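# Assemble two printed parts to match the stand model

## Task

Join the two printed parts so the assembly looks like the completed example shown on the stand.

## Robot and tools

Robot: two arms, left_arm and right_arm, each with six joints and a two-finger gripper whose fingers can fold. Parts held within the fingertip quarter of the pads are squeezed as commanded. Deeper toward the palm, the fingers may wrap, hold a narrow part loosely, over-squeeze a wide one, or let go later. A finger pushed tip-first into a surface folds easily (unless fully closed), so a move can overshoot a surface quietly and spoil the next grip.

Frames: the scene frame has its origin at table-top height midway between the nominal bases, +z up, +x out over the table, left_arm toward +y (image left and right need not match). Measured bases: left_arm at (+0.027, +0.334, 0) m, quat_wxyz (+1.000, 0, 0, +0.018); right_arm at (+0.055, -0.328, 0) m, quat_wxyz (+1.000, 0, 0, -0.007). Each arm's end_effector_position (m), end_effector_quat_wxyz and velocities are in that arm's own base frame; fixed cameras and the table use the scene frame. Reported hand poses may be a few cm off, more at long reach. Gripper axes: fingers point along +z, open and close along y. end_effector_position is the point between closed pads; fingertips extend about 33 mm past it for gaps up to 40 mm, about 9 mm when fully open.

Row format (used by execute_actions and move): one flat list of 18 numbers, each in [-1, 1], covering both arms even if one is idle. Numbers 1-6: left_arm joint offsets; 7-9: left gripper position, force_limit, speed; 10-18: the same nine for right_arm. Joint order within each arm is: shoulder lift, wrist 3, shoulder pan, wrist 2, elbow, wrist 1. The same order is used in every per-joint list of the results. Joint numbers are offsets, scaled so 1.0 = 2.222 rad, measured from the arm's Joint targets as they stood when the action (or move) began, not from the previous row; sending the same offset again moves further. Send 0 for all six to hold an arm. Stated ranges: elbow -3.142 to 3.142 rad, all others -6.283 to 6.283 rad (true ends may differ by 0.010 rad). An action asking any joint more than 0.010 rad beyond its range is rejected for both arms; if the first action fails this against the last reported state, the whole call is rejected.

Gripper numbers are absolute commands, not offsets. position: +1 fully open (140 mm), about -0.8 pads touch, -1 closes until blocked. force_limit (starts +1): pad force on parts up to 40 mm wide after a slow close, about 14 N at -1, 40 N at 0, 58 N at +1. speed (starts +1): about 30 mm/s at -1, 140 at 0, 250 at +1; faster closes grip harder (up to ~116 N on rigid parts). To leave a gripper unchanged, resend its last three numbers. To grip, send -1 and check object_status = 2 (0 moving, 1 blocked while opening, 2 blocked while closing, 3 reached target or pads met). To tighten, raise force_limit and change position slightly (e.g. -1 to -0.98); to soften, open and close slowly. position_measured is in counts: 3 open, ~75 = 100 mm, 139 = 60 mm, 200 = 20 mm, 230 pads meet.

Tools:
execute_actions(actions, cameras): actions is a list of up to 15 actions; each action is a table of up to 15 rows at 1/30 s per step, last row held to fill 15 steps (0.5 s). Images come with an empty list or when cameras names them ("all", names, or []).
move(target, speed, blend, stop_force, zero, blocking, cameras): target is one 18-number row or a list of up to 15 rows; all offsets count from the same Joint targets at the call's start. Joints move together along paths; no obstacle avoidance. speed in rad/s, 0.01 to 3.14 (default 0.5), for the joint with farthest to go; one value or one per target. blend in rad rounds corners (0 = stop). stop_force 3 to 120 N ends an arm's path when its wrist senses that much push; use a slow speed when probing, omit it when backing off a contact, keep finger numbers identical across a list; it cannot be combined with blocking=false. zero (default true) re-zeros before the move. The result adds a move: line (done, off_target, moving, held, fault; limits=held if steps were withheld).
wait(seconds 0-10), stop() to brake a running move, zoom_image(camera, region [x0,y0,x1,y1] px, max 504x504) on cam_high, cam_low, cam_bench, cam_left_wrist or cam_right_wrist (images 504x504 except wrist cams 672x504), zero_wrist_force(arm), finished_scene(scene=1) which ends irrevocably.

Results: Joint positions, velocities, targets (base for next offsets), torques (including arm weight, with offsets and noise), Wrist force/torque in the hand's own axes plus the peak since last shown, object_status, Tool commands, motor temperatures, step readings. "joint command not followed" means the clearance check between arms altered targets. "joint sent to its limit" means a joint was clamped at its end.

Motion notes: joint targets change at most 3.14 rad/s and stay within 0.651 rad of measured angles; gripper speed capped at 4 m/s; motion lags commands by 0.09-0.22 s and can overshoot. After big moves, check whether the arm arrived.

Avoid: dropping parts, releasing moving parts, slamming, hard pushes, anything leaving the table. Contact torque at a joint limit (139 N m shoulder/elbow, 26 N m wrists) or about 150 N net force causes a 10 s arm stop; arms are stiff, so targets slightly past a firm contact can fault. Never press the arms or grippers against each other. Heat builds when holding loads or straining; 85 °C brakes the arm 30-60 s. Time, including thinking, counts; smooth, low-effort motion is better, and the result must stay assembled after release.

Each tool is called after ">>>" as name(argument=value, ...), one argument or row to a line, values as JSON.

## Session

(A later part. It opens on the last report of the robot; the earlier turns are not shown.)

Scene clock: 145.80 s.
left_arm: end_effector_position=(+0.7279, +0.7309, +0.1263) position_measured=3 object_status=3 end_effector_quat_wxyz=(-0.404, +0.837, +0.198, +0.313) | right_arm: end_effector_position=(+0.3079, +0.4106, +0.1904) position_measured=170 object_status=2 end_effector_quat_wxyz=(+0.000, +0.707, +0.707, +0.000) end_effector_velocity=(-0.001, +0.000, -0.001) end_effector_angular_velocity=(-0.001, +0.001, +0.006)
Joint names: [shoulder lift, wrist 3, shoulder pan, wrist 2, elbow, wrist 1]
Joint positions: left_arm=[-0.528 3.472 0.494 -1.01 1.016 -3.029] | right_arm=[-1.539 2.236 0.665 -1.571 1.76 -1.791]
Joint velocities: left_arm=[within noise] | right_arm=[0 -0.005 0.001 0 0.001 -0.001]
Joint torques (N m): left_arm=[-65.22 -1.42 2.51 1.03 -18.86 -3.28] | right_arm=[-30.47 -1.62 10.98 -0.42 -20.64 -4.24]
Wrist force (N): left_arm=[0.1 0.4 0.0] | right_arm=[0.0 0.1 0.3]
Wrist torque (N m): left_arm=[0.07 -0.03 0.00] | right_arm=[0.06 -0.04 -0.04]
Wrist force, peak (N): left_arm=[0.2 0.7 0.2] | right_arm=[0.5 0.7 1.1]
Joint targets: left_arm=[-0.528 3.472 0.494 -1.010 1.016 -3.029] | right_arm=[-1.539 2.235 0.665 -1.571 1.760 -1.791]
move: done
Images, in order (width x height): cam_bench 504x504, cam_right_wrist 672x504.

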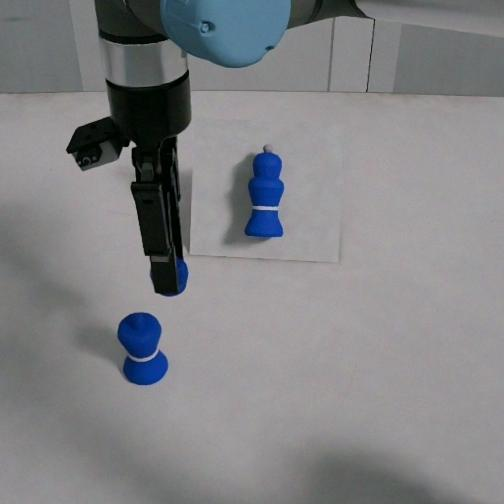

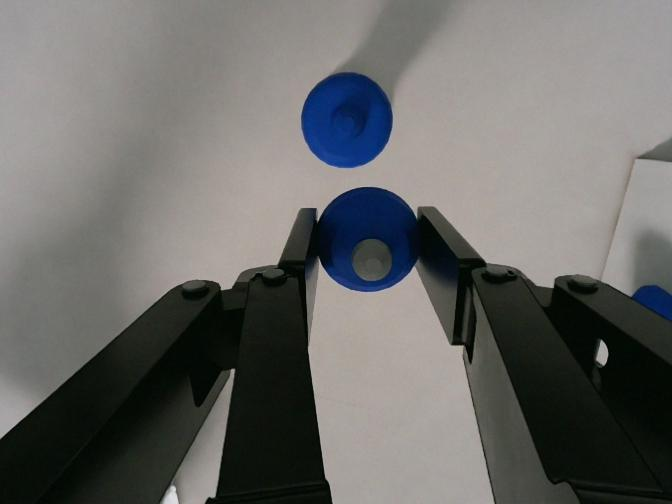

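>>> move(
  target=[0,0,0,0,0,0,1,1,1,0.0355,0.0405,0.0401,0,-0.0561,0.0203,-1,0,-1],
  speed=0.15,
  cameras=["cam_right_wrist","cam_bench","cam_high","cam_low"],
)

>>> zoom_image(
  camera="cam_bench",
  region=[80, 250, 210, 400],
)

>>> zoom_image(
  camera="cam_low",
  region=[210, 150, 310, 260],
)

Scene clock: 169.57 s.
left_arm: end_effector_position=(+0.7279, +0.7309, +0.1263) position_measured=3 object_status=3 end_effector_quat_wxyz=(-0.404, +0.837, +0.198, +0.313) | right_arm: end_effector_position=(+0.2971, +0.4619, +0.2056) position_measured=170 object_status=2 end_effector_quat_wxyz=(+0.000, +0.707, +0.707, +0.000)
Joint names: [shoulder lift, wrist 3, shoulder pan, wrist 2, elbow, wrist 1]
Joint positions: left_arm=[-0.528 3.472 0.494 -1.01 1.016 -3.029] | right_arm=[-1.46 2.325 0.754 -1.571 1.635 -1.745]
Joint torques (N m): left_arm=[-64.85 -1.33 1.52 1.17 -18.99 -3.24] | right_arm=[-39.55 -1.73 -9 -0.29 -15.77 -4.37]
Wrist force (N): left_arm=[0.0 0.4 -0.1] | right_arm=[-0.1 0.2 0.2]
Wrist torque (N m): left_arm=[0.06 -0.01 0.00] | right_arm=[0.03 0.00 0.09]
Wrist force, peak (N): left_arm=[0.1 0.7 0.3] | right_arm=[1.3 -0.2 -0.1]
Joint targets: left_arm=[-0.528 3.472 0.494 -1.010 1.016 -3.029] | right_arm=[-1.460 2.325 0.754 -1.571 1.635 -1.746]
move: done
Images, in order (width x height): cam_high 504x504, cam_low 504x504, cam_bench 504x504, cam_right_wrist 672x504.

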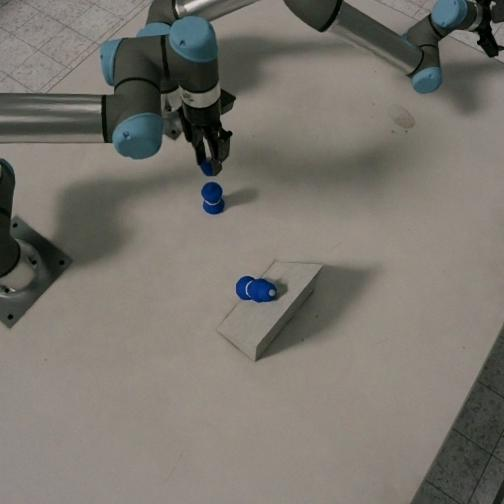

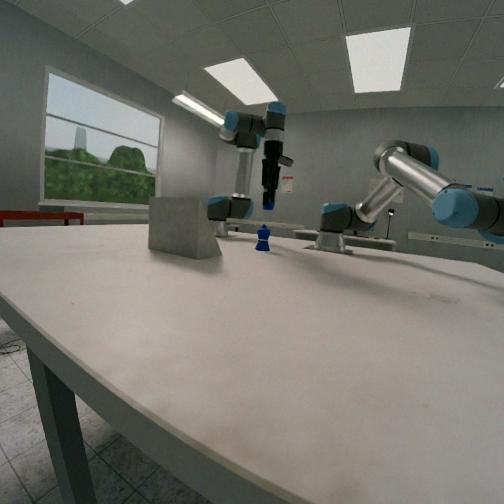

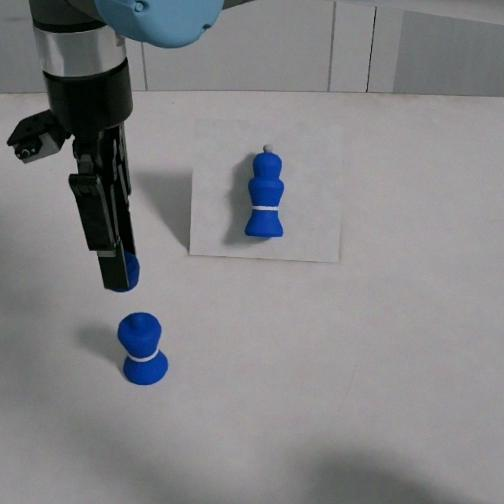

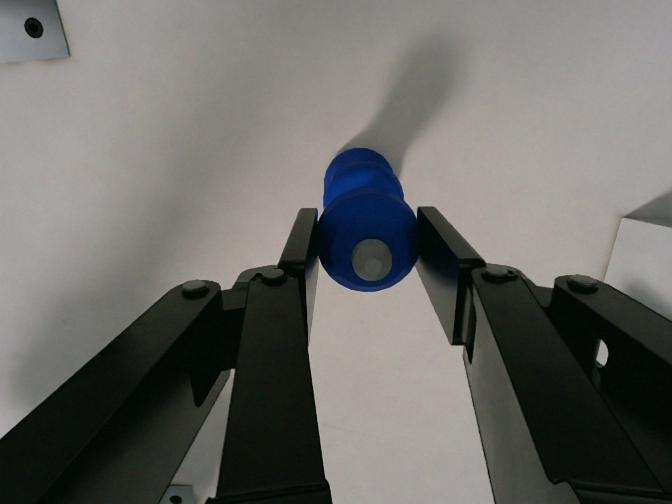

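Scaled by 3.360 from the camera's 504x504 image, which has a finer 720x720 frame.

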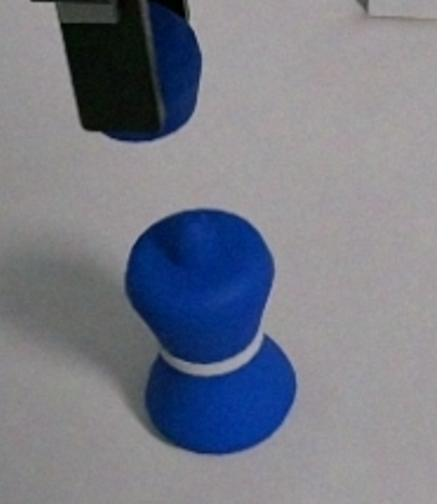

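Scaled by 4.582 from the camera's 504x504 image, which has a finer 720x720 frame.

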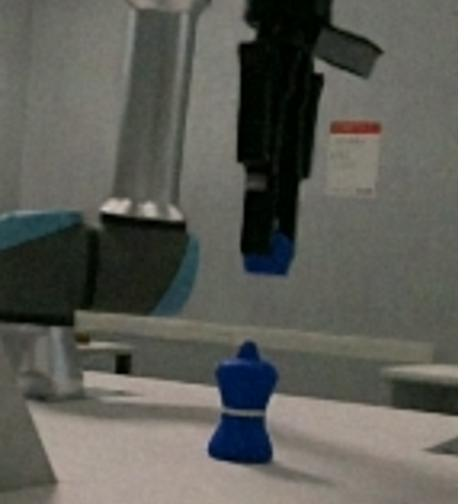

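>>> zoom_image(
  camera="cam_right_wrist",
  region=[300, 130, 440, 230],
)

Scaled by 3.600 from the camera's 672x504 image, which has a finer 960x720 frame.

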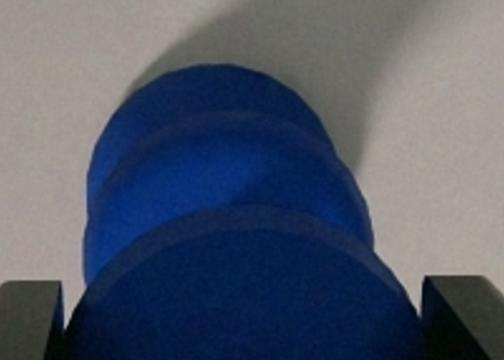

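>>> move(
  target=[0,0,0,0,0,0,1,1,1,0.0018,-0.0095,-0.0095,0,0.0214,-0.0232,-1,0,-1],
  speed=0.1,
  cameras=["cam_right_wrist","cam_bench","cam_low"],
)

>>> zoom_image(
  camera="cam_bench",
  region=[80, 250, 210, 400],
)

>>> zoom_image(
  camera="cam_low",
  region=[210, 150, 310, 260],
)

>>> zoom_image(
  camera="cam_right_wrist",
  region=[300, 110, 440, 230],
)

Scene clock: 232.33 s.
left_arm: end_effector_position=(+0.7279, +0.7309, +0.1263) position_measured=3 object_status=3 end_effector_quat_wxyz=(-0.404, +0.837, +0.198, +0.313) | right_arm: end_effector_position=(+0.3052, +0.4539, +0.1856) position_measured=170 object_status=2 end_effector_quat_wxyz=(+0.000, +0.707, +0.707, +0.000)
Joint names: [shoulder lift, wrist 3, shoulder pan, wrist 2, elbow, wrist 1]
Joint positions: left_arm=[-0.528 3.472 0.494 -1.01 1.016 -3.029] | right_arm=[-1.456 2.304 0.733 -1.571 1.683 -1.797]
Joint torques (N m): left_arm=[-65.35 -1.43 1.7 1.21 -18.49 -3.32] | right_arm=[-28.21 1.37 10.85 -0.33 -30.99 -1.28]
Wrist force (N): left_arm=[0.0 0.2 -0.1] | right_arm=[0.3 0.3 0.0]
Wrist torque (N m): left_arm=[0.03 0.01 0.00] | right_arm=[0.09 -0.12 0.06]
Wrist force, peak (N): left_arm=[0.0 0.6 0.1] | right_arm=[0.3 0.6 0.5]
Joint targets: left_arm=[-0.528 3.472 0.494 -1.010 1.016 -3.029] | right_arm=[-1.456 2.304 0.733 -1.571 1.682 -1.797]
move: done
Images, in order (width x height): cam_low 504x504, cam_bench 504x504, cam_right_wrist 672x504.

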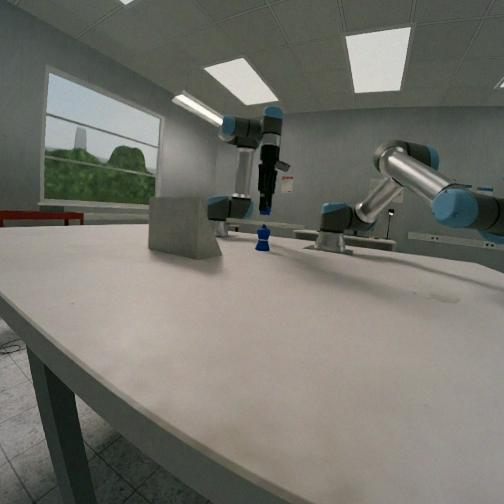

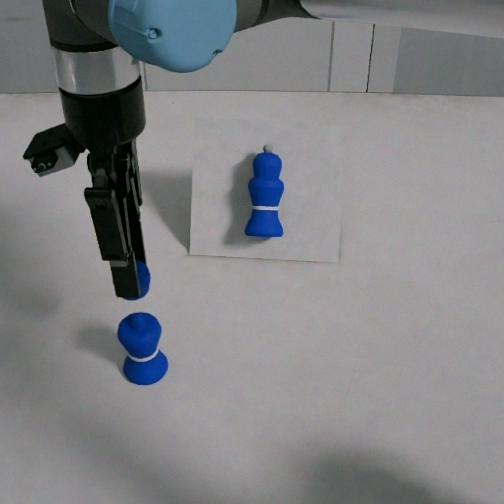

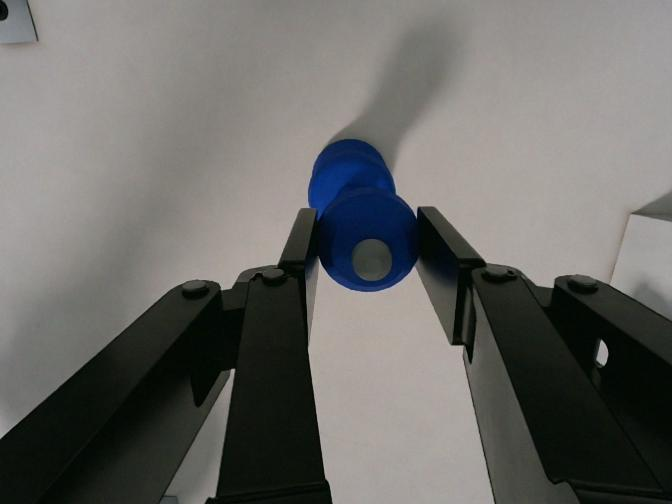

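Scaled by 3.360 from the camera's 504x504 image, which has a finer 720x720 frame.

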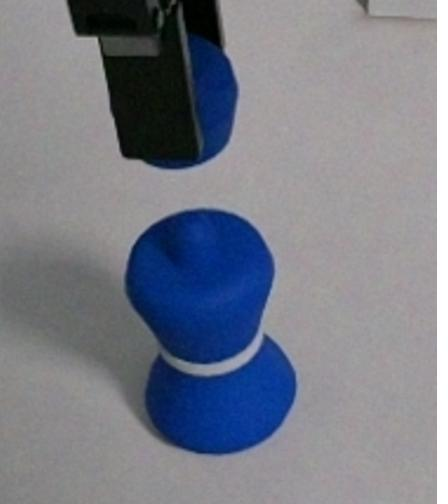

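Scaled by 4.582 from the camera's 504x504 image, which has a finer 720x720 frame.

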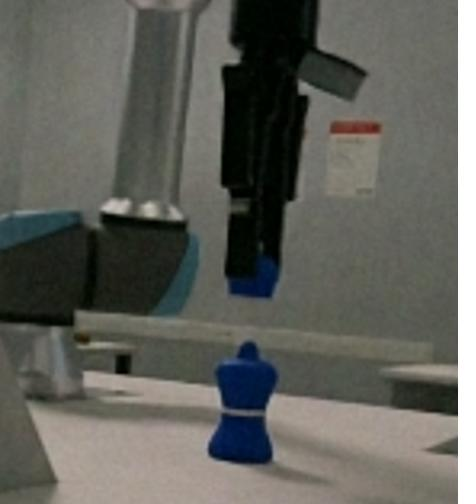

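Scaled by 3.600 from the camera's 672x504 image, which has a finer 960x720 frame.

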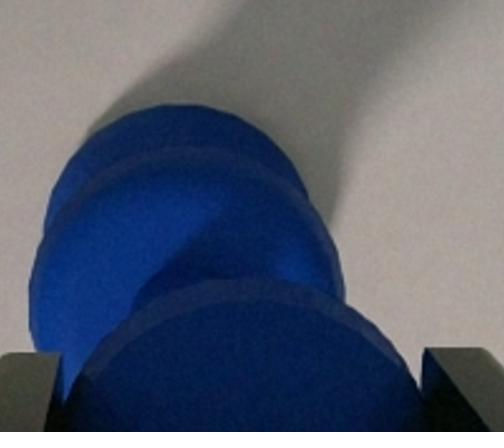

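>>> move(
  target=[0,0,0,0,0,0,1,1,1,0.0068,0,0,0,0.022,-0.0288,-1,0,-1],
  speed=0.08,
  stop_force=6,
  cameras=["cam_right_wrist","cam_bench","cam_low"],
)

>>> zoom_image(
  camera="cam_bench",
  region=[80, 250, 210, 400],
)

>>> zoom_image(
  camera="cam_low",
  region=[235, 180, 295, 260],
)

>>> zoom_image(
  camera="cam_right_wrist",
  region=[300, 110, 440, 230],
)

Scene clock: 267.90 s.
left_arm: end_effector_position=(+0.7279, +0.7309, +0.1263) position_measured=3 object_status=3 end_effector_quat_wxyz=(-0.404, +0.837, +0.198, +0.313) | right_arm: end_effector_position=(+0.3051, +0.4539, +0.1607) position_measured=170 object_status=2 end_effector_quat_wxyz=(+0.000, +0.707, +0.707, +0.000)
Joint names: [shoulder lift, wrist 3, shoulder pan, wrist 2, elbow, wrist 1]
Joint positions: left_arm=[-0.528 3.472 0.494 -1.01 1.016 -3.029] | right_arm=[-1.441 2.304 0.733 -1.571 1.731 -1.861]
Joint torques (N m): left_arm=[-65.18 -1.39 2.32 1.2 -18.79 -3.33] | right_arm=[-39.84 1.35 9.38 -0.07 -30.61 -2.17]
Wrist force (N): left_arm=[0.0 0.1 -0.1] | right_arm=[0.1 0.2 -0.1]
Wrist torque (N m): left_arm=[0.01 0.00 0.00] | right_arm=[0.09 -0.09 0.03]
Wrist force, peak (N): left_arm=[0.0 0.5 0.3] | right_arm=[0.0 -0.1 -0.9]
Joint targets: left_arm=[-0.528 3.472 0.494 -1.010 1.016 -3.029] | right_arm=[-1.441 2.304 0.733 -1.571 1.731 -1.861]
move: done
Images, in order (width x height): cam_low 504x504, cam_bench 504x504, cam_right_wrist 672x504.

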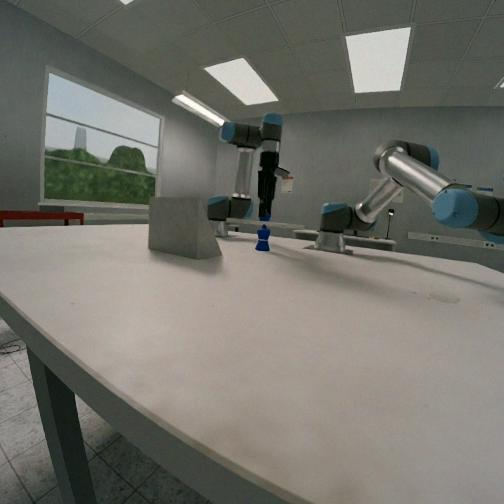

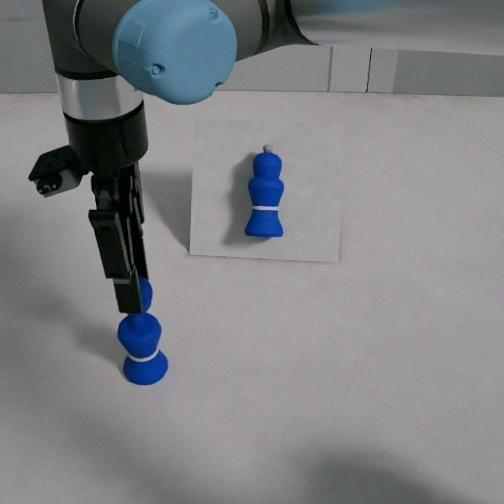

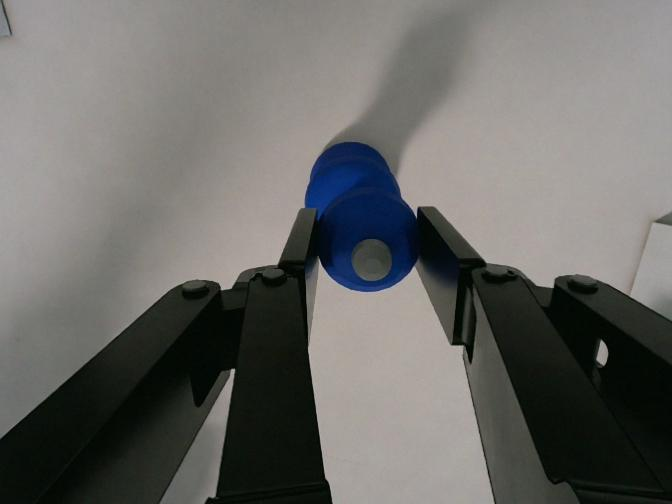

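Scaled by 3.360 from the camera's 504x504 image, which has a finer 720x720 frame.

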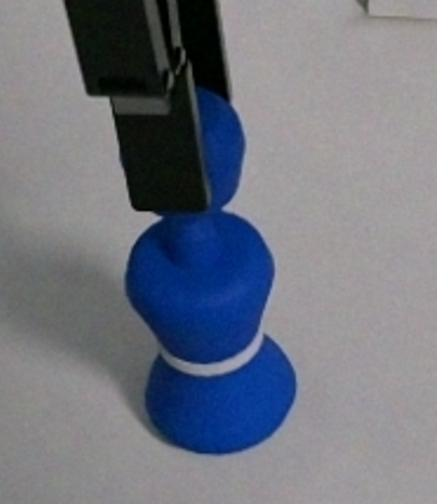

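Scaled by 6.300 from the camera's 504x504 image, which has a finer 720x720 frame.

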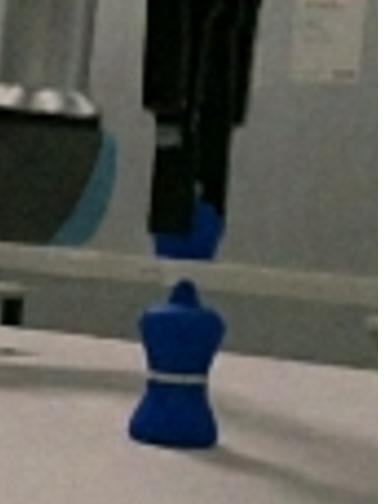

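Scaled by 3.600 from the camera's 672x504 image, which has a finer 960x720 frame.

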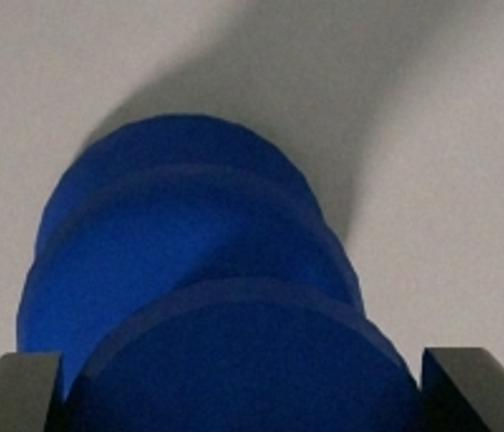

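>>> execute_actions(
  actions=[],
  cameras=["cam_high","cam_low","cam_bench","cam_right_wrist"],
)

>>> zoom_image(
  camera="cam_high",
  region=[160, 130, 260, 230],
)

>>> zoom_image(
  camera="cam_low",
  region=[245, 205, 285, 255],
)

Scene clock: 279.00 s.
left_arm: end_effector_position=(+0.7279, +0.7309, +0.1263) position_measured=3 object_status=3 end_effector_quat_wxyz=(-0.404, +0.837, +0.198, +0.313) | right_arm: end_effector_position=(+0.3051, +0.4539, +0.1607) position_measured=170 object_status=2 end_effector_quat_wxyz=(+0.000, +0.707, +0.707, +0.000)
Joint names: [shoulder lift, wrist 3, shoulder pan, wrist 2, elbow, wrist 1]
Joint positions: left_arm=[-0.528 3.472 0.494 -1.01 1.016 -3.029] | right_arm=[-1.441 2.304 0.733 -1.571 1.731 -1.861]
Joint velocities: within noise
Joint torques (N m): left_arm=[-65.52 -1.46 1.92 1 -18.58 -3.29] | right_arm=[-39.98 1.15 5.82 -0.05 -31.44 -3.86]
Motor temperatures (°C): left_arm=[39 42 33 41 34 43] | right_arm=[33 37 34 38 31 45]
Wrist force (N): left_arm=[0.0 0.2 0.1] | right_arm=[0.0 0.3 0.0]
Wrist torque (N m): left_arm=[0.04 -0.01 0.00] | right_arm=[0.11 -0.07 0.03]
Wrist force, peak (N): left_arm=[-0.2 0.6 0.2] | right_arm=[-0.1 0.3 0.4]
Joint targets: left_arm=[-0.528 3.472 0.494 -1.010 1.016 -3.029] | right_arm=[-1.441 2.304 0.733 -1.571 1.731 -1.861]
Tool commands: left_gripper/position=+1.0 left_gripper/force_limit=+1.0 left_gripper/speed=+1.0 right_gripper/position=-1.0 right_gripper/force_limit=+0.0 right_gripper/speed=-1.0
Images, in order (width x height): cam_high 504x504, cam_low 504x504, cam_bench 504x504, cam_right_wrist 672x504.

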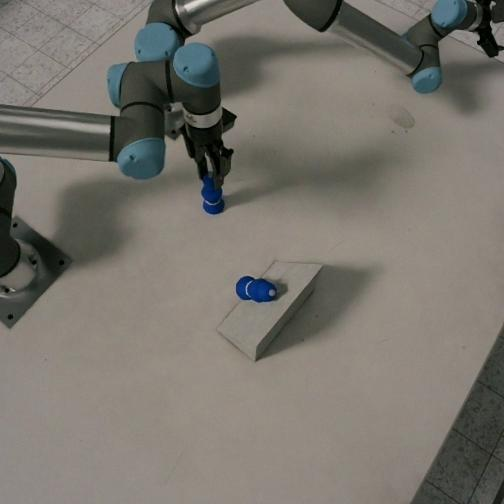

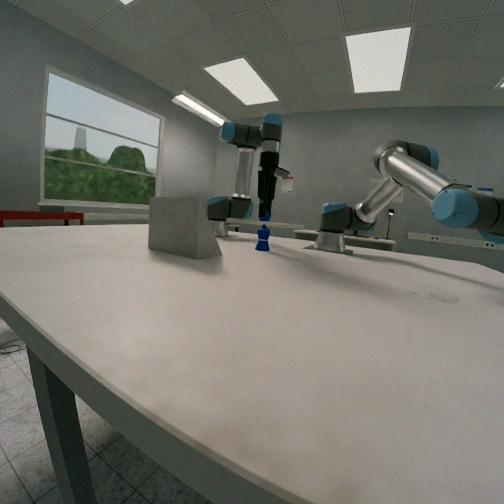

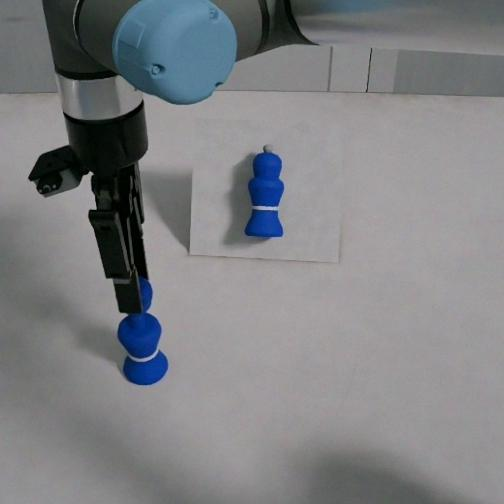

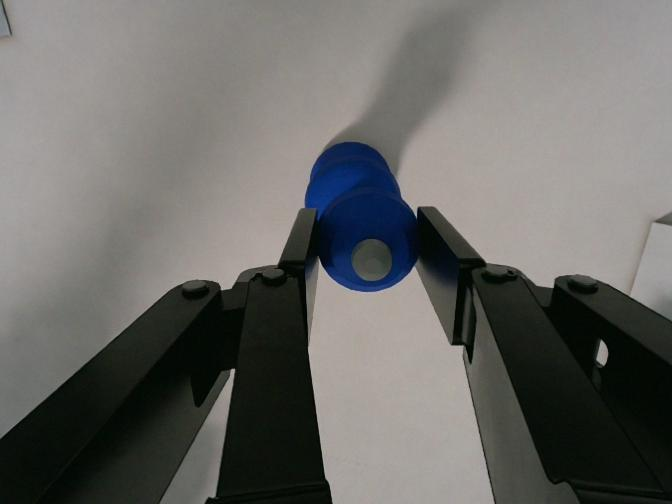

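Scaled by 5.040 from the camera's 504x504 image, which has a finer 720x720 frame.

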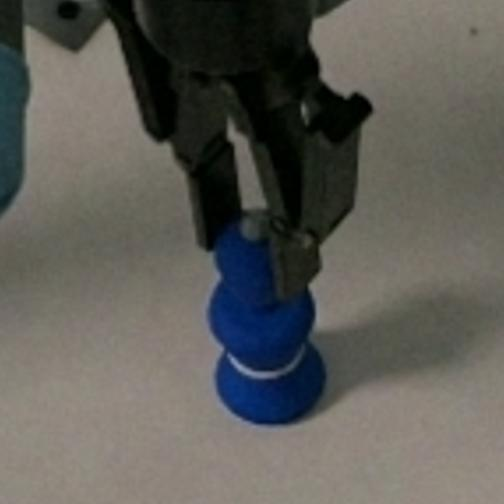

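Scaled by 10.080 from the camera's 504x504 image, which has a finer 720x720 frame.

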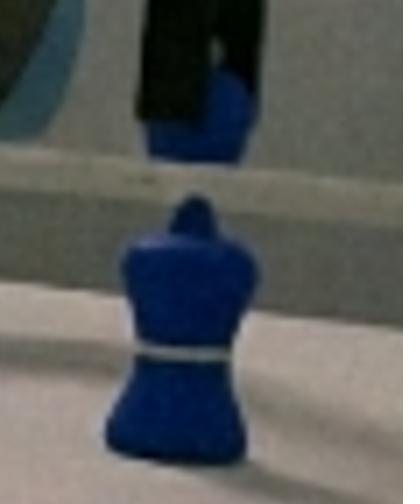

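>>> move(
  target=[0,0,0,0,0,0,1,1,1,-0.002,0.0035,0.0035,0,0.0023,-0.0003,-1,0,-1],
  speed=0.05,
  cameras=["cam_right_wrist","cam_high","cam_low","cam_bench"],
)

>>> zoom_image(
  camera="cam_low",
  region=[245, 205, 285, 255],
)

>>> zoom_image(
  camera="cam_bench",
  region=[100, 270, 200, 400],
)

>>> zoom_image(
  camera="cam_high",
  region=[180, 160, 240, 220],
)

>>> zoom_image(
  camera="cam_right_wrist",
  region=[300, 110, 440, 230],
)

Scene clock: 289.60 s.
left_arm: end_effector_position=(+0.7279, +0.7309, +0.1263) position_measured=3 object_status=3 end_effector_quat_wxyz=(-0.404, +0.837, +0.198, +0.313) | right_arm: end_effector_position=(+0.3000, +0.4550, +0.1607) position_measured=170 object_status=2 end_effector_quat_wxyz=(+0.000, +0.707, +0.707, +0.000)
Joint names: [shoulder lift, wrist 3, shoulder pan, wrist 2, elbow, wrist 1]
Joint positions: left_arm=[-0.528 3.472 0.494 -1.01 1.016 -3.029] | right_arm=[-1.446 2.312 0.741 -1.571 1.737 -1.862]
Joint torques (N m): left_arm=[-65.37 -1.42 1.54 1.25 -18.05 -3.2] | right_arm=[-32.93 -0.08 -0.19 -0.07 -21.37 -4.33]
Wrist force (N): left_arm=[0.2 0.2 0.2] | right_arm=[0.1 0.2 -0.1]
Wrist torque (N m): left_arm=[0.04 -0.03 0.00] | right_arm=[0.09 -0.08 -0.03]
Wrist force, peak (N): left_arm=[0.2 0.6 0.3] | right_arm=[0.4 0.2 0.3]
Joint targets: left_arm=[-0.528 3.472 0.494 -1.010 1.016 -3.029] | right_arm=[-1.446 2.312 0.741 -1.571 1.736 -1.862]
move: done
Images, in order (width x height): cam_high 504x504, cam_low 504x504, cam_bench 504x504, cam_right_wrist 672x504.

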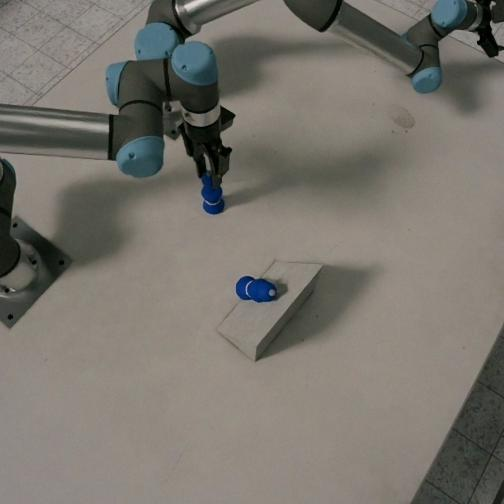

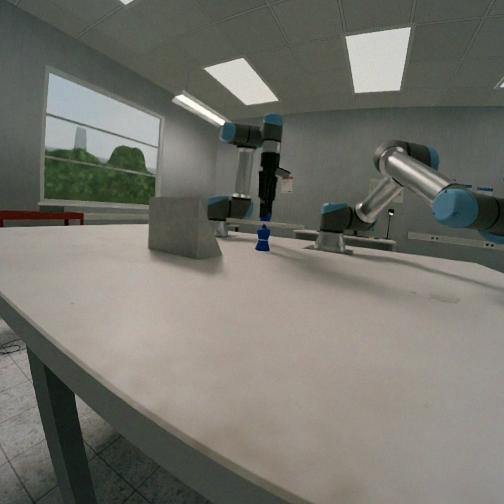

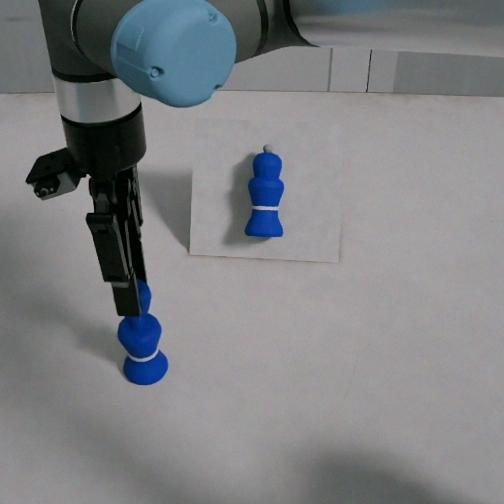

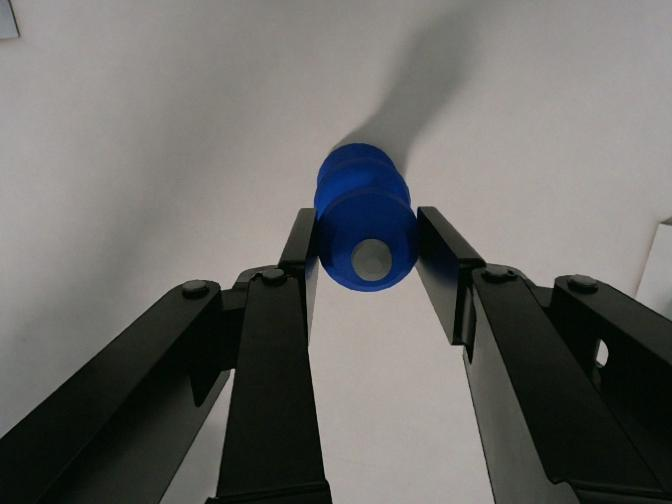

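Scaled by 10.080 from the camera's 504x504 image, which has a finer 720x720 frame.

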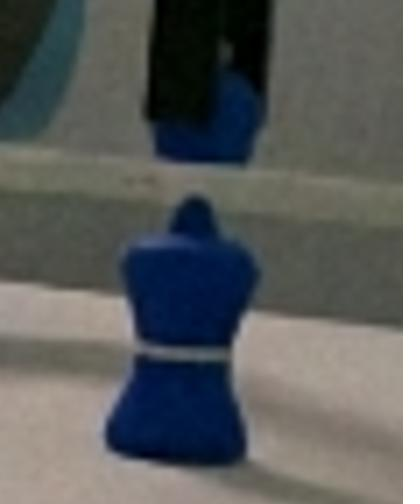

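Scaled by 3.877 from the camera's 504x504 image, which has a finer 720x720 frame.

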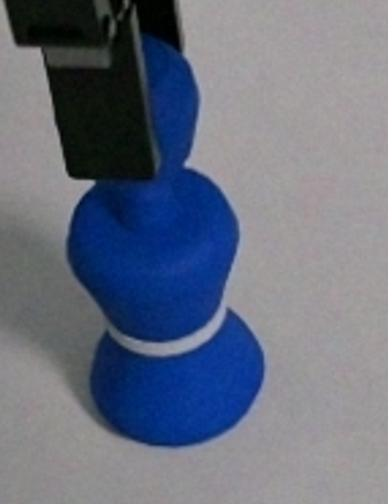

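Scaled by 8.400 from the camera's 504x504 image, which has a finer 720x720 frame.

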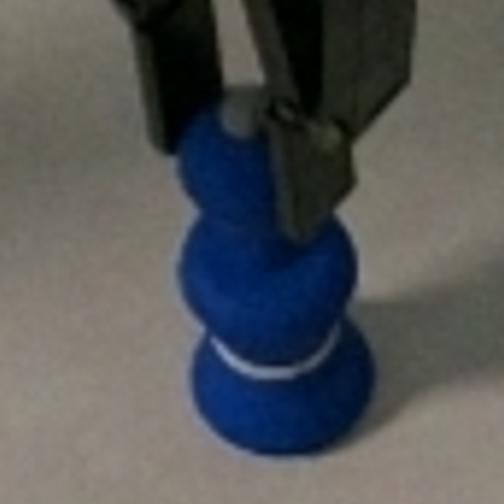

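Scaled by 3.600 from the camera's 672x504 image, which has a finer 960x720 frame.

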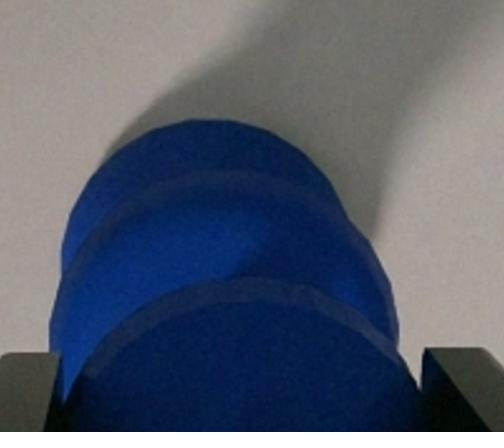

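>>> move(
  target=[0,0,0,0,0,0,1,1,1,0.0075,0,0,0,0.0183,-0.0255,-1,0,-1],
  speed=0.03,
  stop_force=6,
  cameras=["cam_right_wrist","cam_high","cam_low","cam_bench"],
)

>>> zoom_image(
  camera="cam_low",
  region=[245, 205, 285, 255],
)

>>> zoom_image(
  camera="cam_bench",
  region=[100, 270, 200, 400],
)

Scene clock: 300.20 s.
left_arm: end_effector_position=(+0.7279, +0.7309, +0.1263) position_measured=3 object_status=3 end_effector_quat_wxyz=(-0.404, +0.837, +0.198, +0.313) | right_arm: end_effector_position=(+0.3000, +0.4548, +0.1383) position_measured=170 object_status=2 end_effector_quat_wxyz=(+0.000, +0.707, +0.707, +0.000)
Joint names: [shoulder lift, wrist 3, shoulder pan, wrist 2, elbow, wrist 1]
Joint positions: left_arm=[-0.528 3.472 0.494 -1.01 1.016 -3.029] | right_arm=[-1.429 2.312 0.741 -1.571 1.777 -1.918]
Joint torques (N m): left_arm=[-65.55 -1.46 1.93 1.24 -17.5 -3.22] | right_arm=[-39.92 -1.59 -8.14 0.13 -31.14 -1.57]
Wrist force (N): left_arm=[0.0 0.5 0.2] | right_arm=[0.0 0.5 0.1]
Wrist torque (N m): left_arm=[0.11 0.00 0.00] | right_arm=[0.16 -0.02 -0.02]
Wrist force, peak (N): left_arm=[-0.3 0.6 -0.1] | right_arm=[-0.5 0.5 -0.1]
Joint targets: left_arm=[-0.528 3.472 0.494 -1.010 1.016 -3.029] | right_arm=[-1.429 2.312 0.741 -1.571 1.777 -1.918]
move: done
Images, in order (width x height): cam_high 504x504, cam_low 504x504, cam_bench 504x504, cam_right_wrist 672x504.

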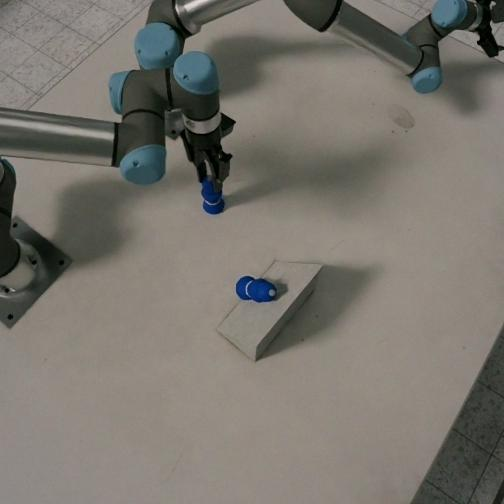

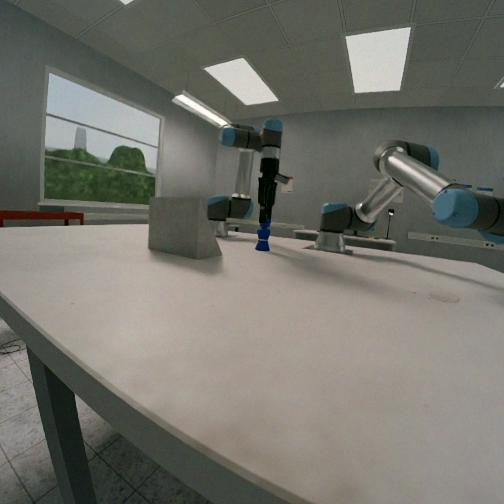

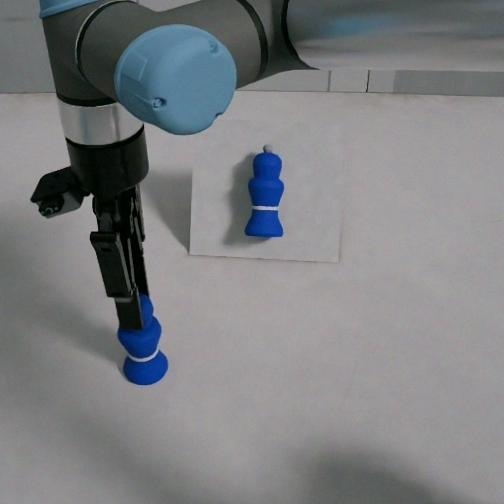

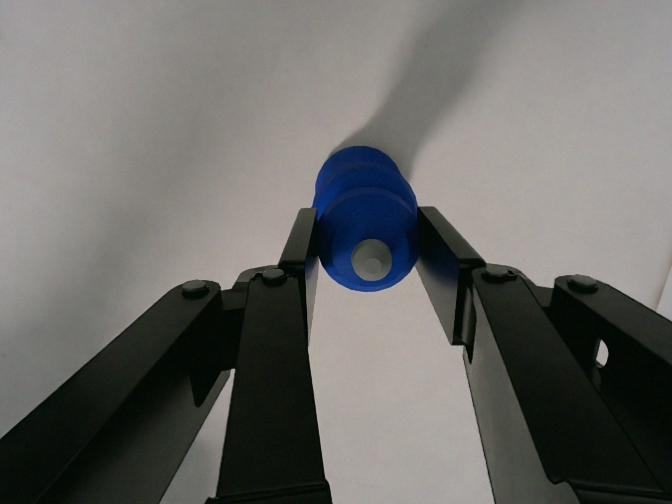

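Scaled by 10.080 from the camera's 504x504 image, which has a finer 720x720 frame.

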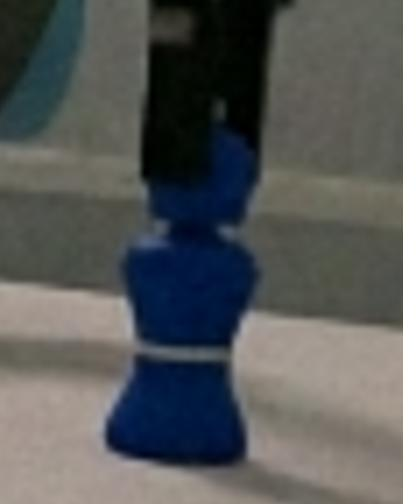

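Scaled by 3.877 from the camera's 504x504 image, which has a finer 720x720 frame.

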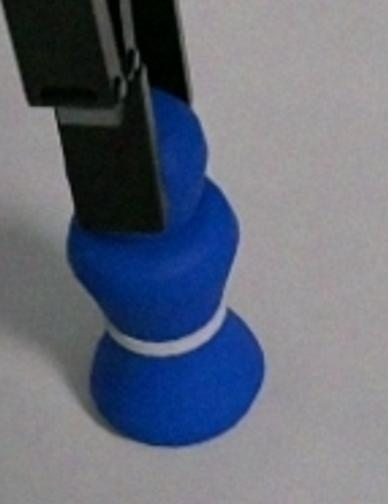

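>>> move(
  target=[0,0,0,0,0,0,1,1,1,0.0055,0,0,0,0.0109,-0.0163,-1,0,-1],
  speed=0.02,
  stop_force=8,
  cameras=["cam_right_wrist","cam_high","cam_low","cam_bench"],
)

>>> zoom_image(
  camera="cam_low",
  region=[245, 205, 285, 255],
)

>>> zoom_image(
  camera="cam_bench",
  region=[100, 270, 200, 400],
)

Scene clock: 306.07 s.
left_arm: end_effector_position=(+0.7279, +0.7309, +0.1263) position_measured=3 object_status=3 end_effector_quat_wxyz=(-0.404, +0.837, +0.198, +0.313) | right_arm: end_effector_position=(+0.3000, +0.4548, +0.1317) position_measured=170 object_status=2 end_effector_quat_wxyz=(+0.000, +0.707, +0.707, +0.000)
Joint names: [shoulder lift, wrist 3, shoulder pan, wrist 2, elbow, wrist 1]
Joint positions: left_arm=[-0.528 3.472 0.494 -1.01 1.016 -3.029] | right_arm=[-1.423 2.312 0.741 -1.571 1.788 -1.935]
Joint torques (N m): left_arm=[-65.14 -1.38 2.25 1.06 -18.38 -3.1] | right_arm=[-35.31 -1.63 -7.26 0.26 -27.35 -1.31]
Wrist force (N): left_arm=[0.1 0.3 0.1] | right_arm=[-1.3 -1.1 -9.5]
Wrist torque (N m): left_arm=[0.06 -0.02 0.00] | right_arm=[0.12 0.04 -0.02]
Wrist force, peak (N): left_arm=[0.1 0.6 0.1] | right_arm=[-2.3 -2.4 -17.6]
Joint targets: left_arm=[-0.528 3.472 0.494 -1.010 1.016 -3.029] | right_arm=[-1.423 2.312 0.741 -1.571 1.788 -1.935]
move: contact (right_arm); right_arm: the wrist 1 is farthest, 0.019 rad from its target
Images, in order (width x height): cam_high 504x504, cam_low 504x504, cam_bench 504x504, cam_right_wrist 672x504.

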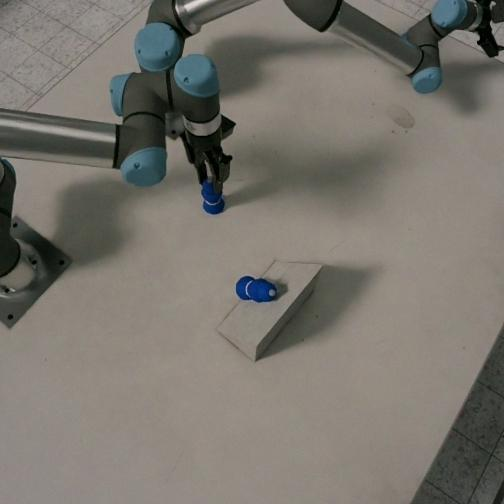

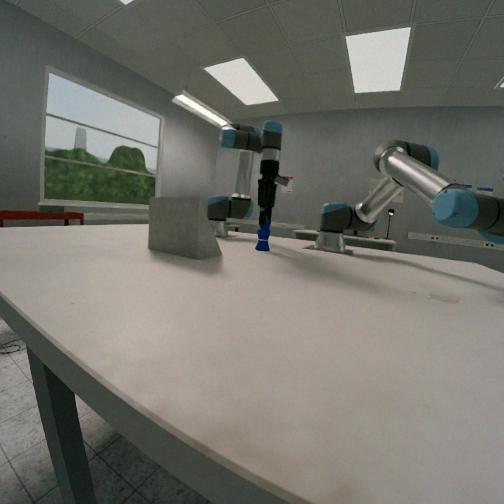

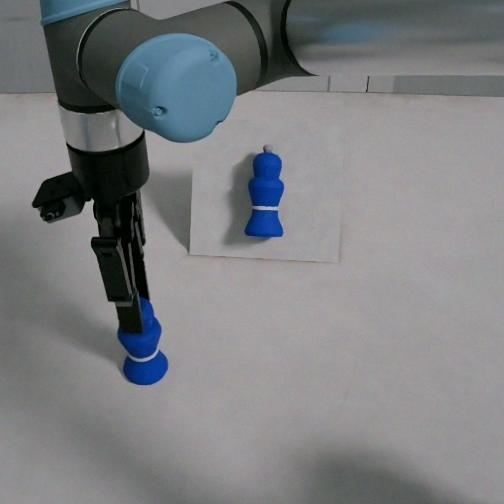

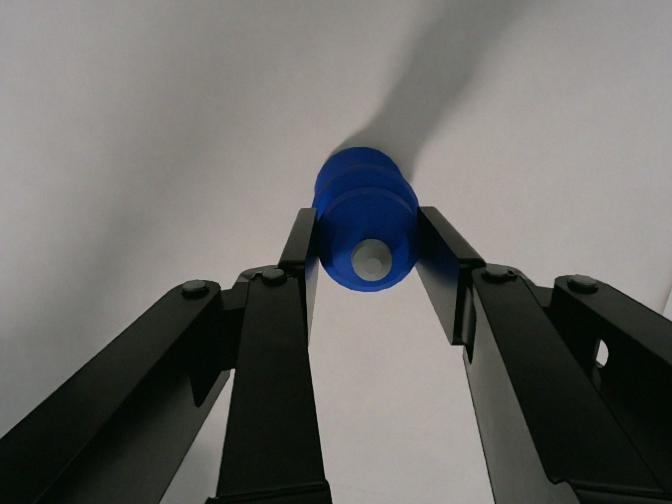

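Scaled by 10.080 from the camera's 504x504 image, which has a finer 720x720 frame.

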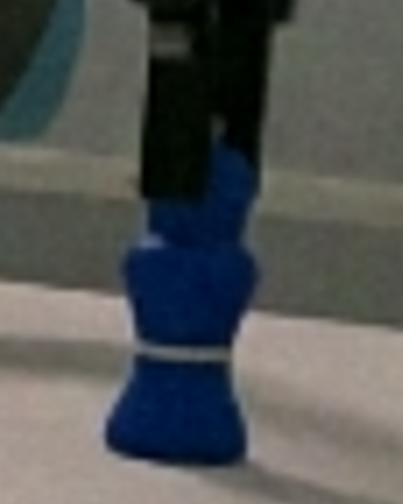

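Scaled by 3.877 from the camera's 504x504 image, which has a finer 720x720 frame.

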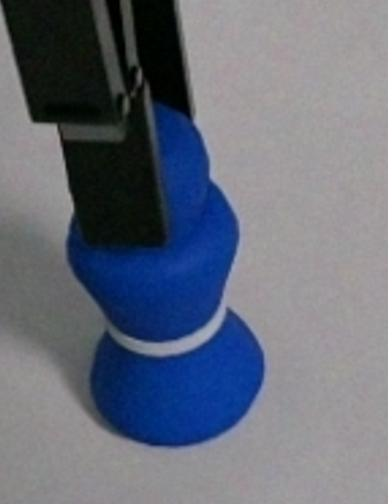

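>>> move(
  target=[0,0,0,0,0,0,1,1,1,0.003,0,0,0,0.0055,-0.0082,-1,0,-1],
  speed=0.02,
  stop_force=18,
  cameras=["cam_low","cam_bench"],
)

>>> zoom_image(
  camera="cam_low",
  region=[245, 205, 285, 255],
)

Scene clock: 310.63 s.
left_arm: end_effector_position=(+0.7279, +0.7309, +0.1263) position_measured=3 object_status=3 end_effector_quat_wxyz=(-0.404, +0.837, +0.198, +0.313) | right_arm: end_effector_position=(+0.3001, +0.4549, +0.1313) position_measured=170 object_status=2 end_effector_quat_wxyz=(+0.000, +0.707, +0.707, +0.000)
Joint names: [shoulder lift, wrist 3, shoulder pan, wrist 2, elbow, wrist 1]
Joint positions: left_arm=[-0.528 3.472 0.494 -1.01 1.016 -3.029] | right_arm=[-1.423 2.312 0.741 -1.571 1.789 -1.937]
Joint torques (N m): left_arm=[-65.62 -1.51 3.44 1.24 -18.41 -3.16] | right_arm=[-25.73 -1.65 -7.49 0.24 -21.11 -1.42]
Wrist force (N): left_arm=[-0.1 0.3 -0.1] | right_arm=[-3.2 -3.4 -27.2]
Wrist torque (N m): left_arm=[0.07 0.02 0.00] | right_arm=[0.19 0.01 -0.02]
Wrist force, peak (N): left_arm=[0.1 0.6 0.2] | right_arm=[-4.6 -4.7 -37.9]
Joint targets: left_arm=[-0.528 3.472 0.494 -1.010 1.016 -3.029] | right_arm=[-1.423 2.312 0.741 -1.571 1.789 -1.937]
move: contact (right_arm); right_arm: the wrist 1 is farthest, 0.016 rad from its target
Images, in order (width x height): cam_low 504x504, cam_bench 504x504.

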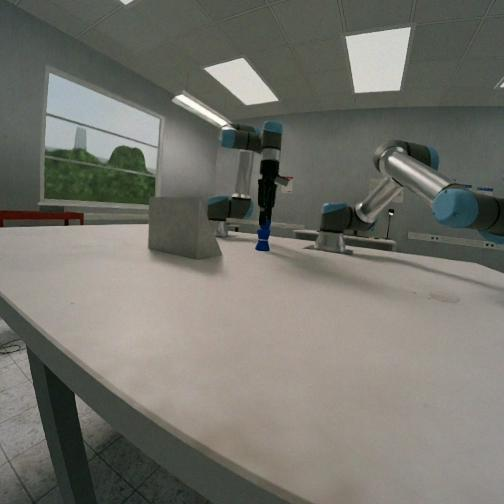

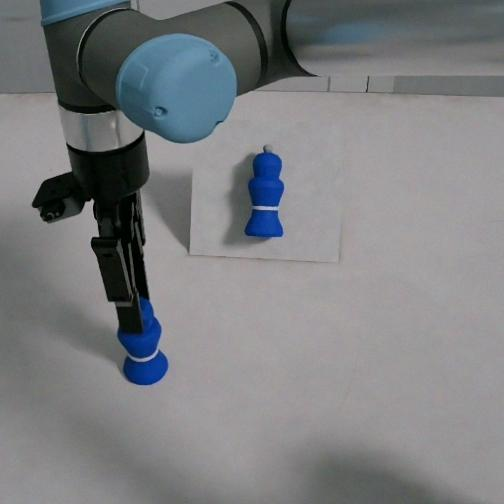

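Scaled by 10.080 from the camera's 504x504 image, which has a finer 720x720 frame.

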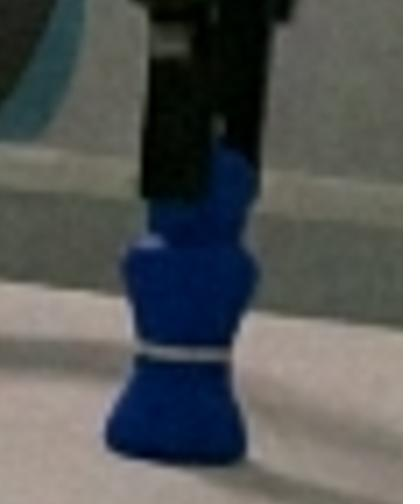

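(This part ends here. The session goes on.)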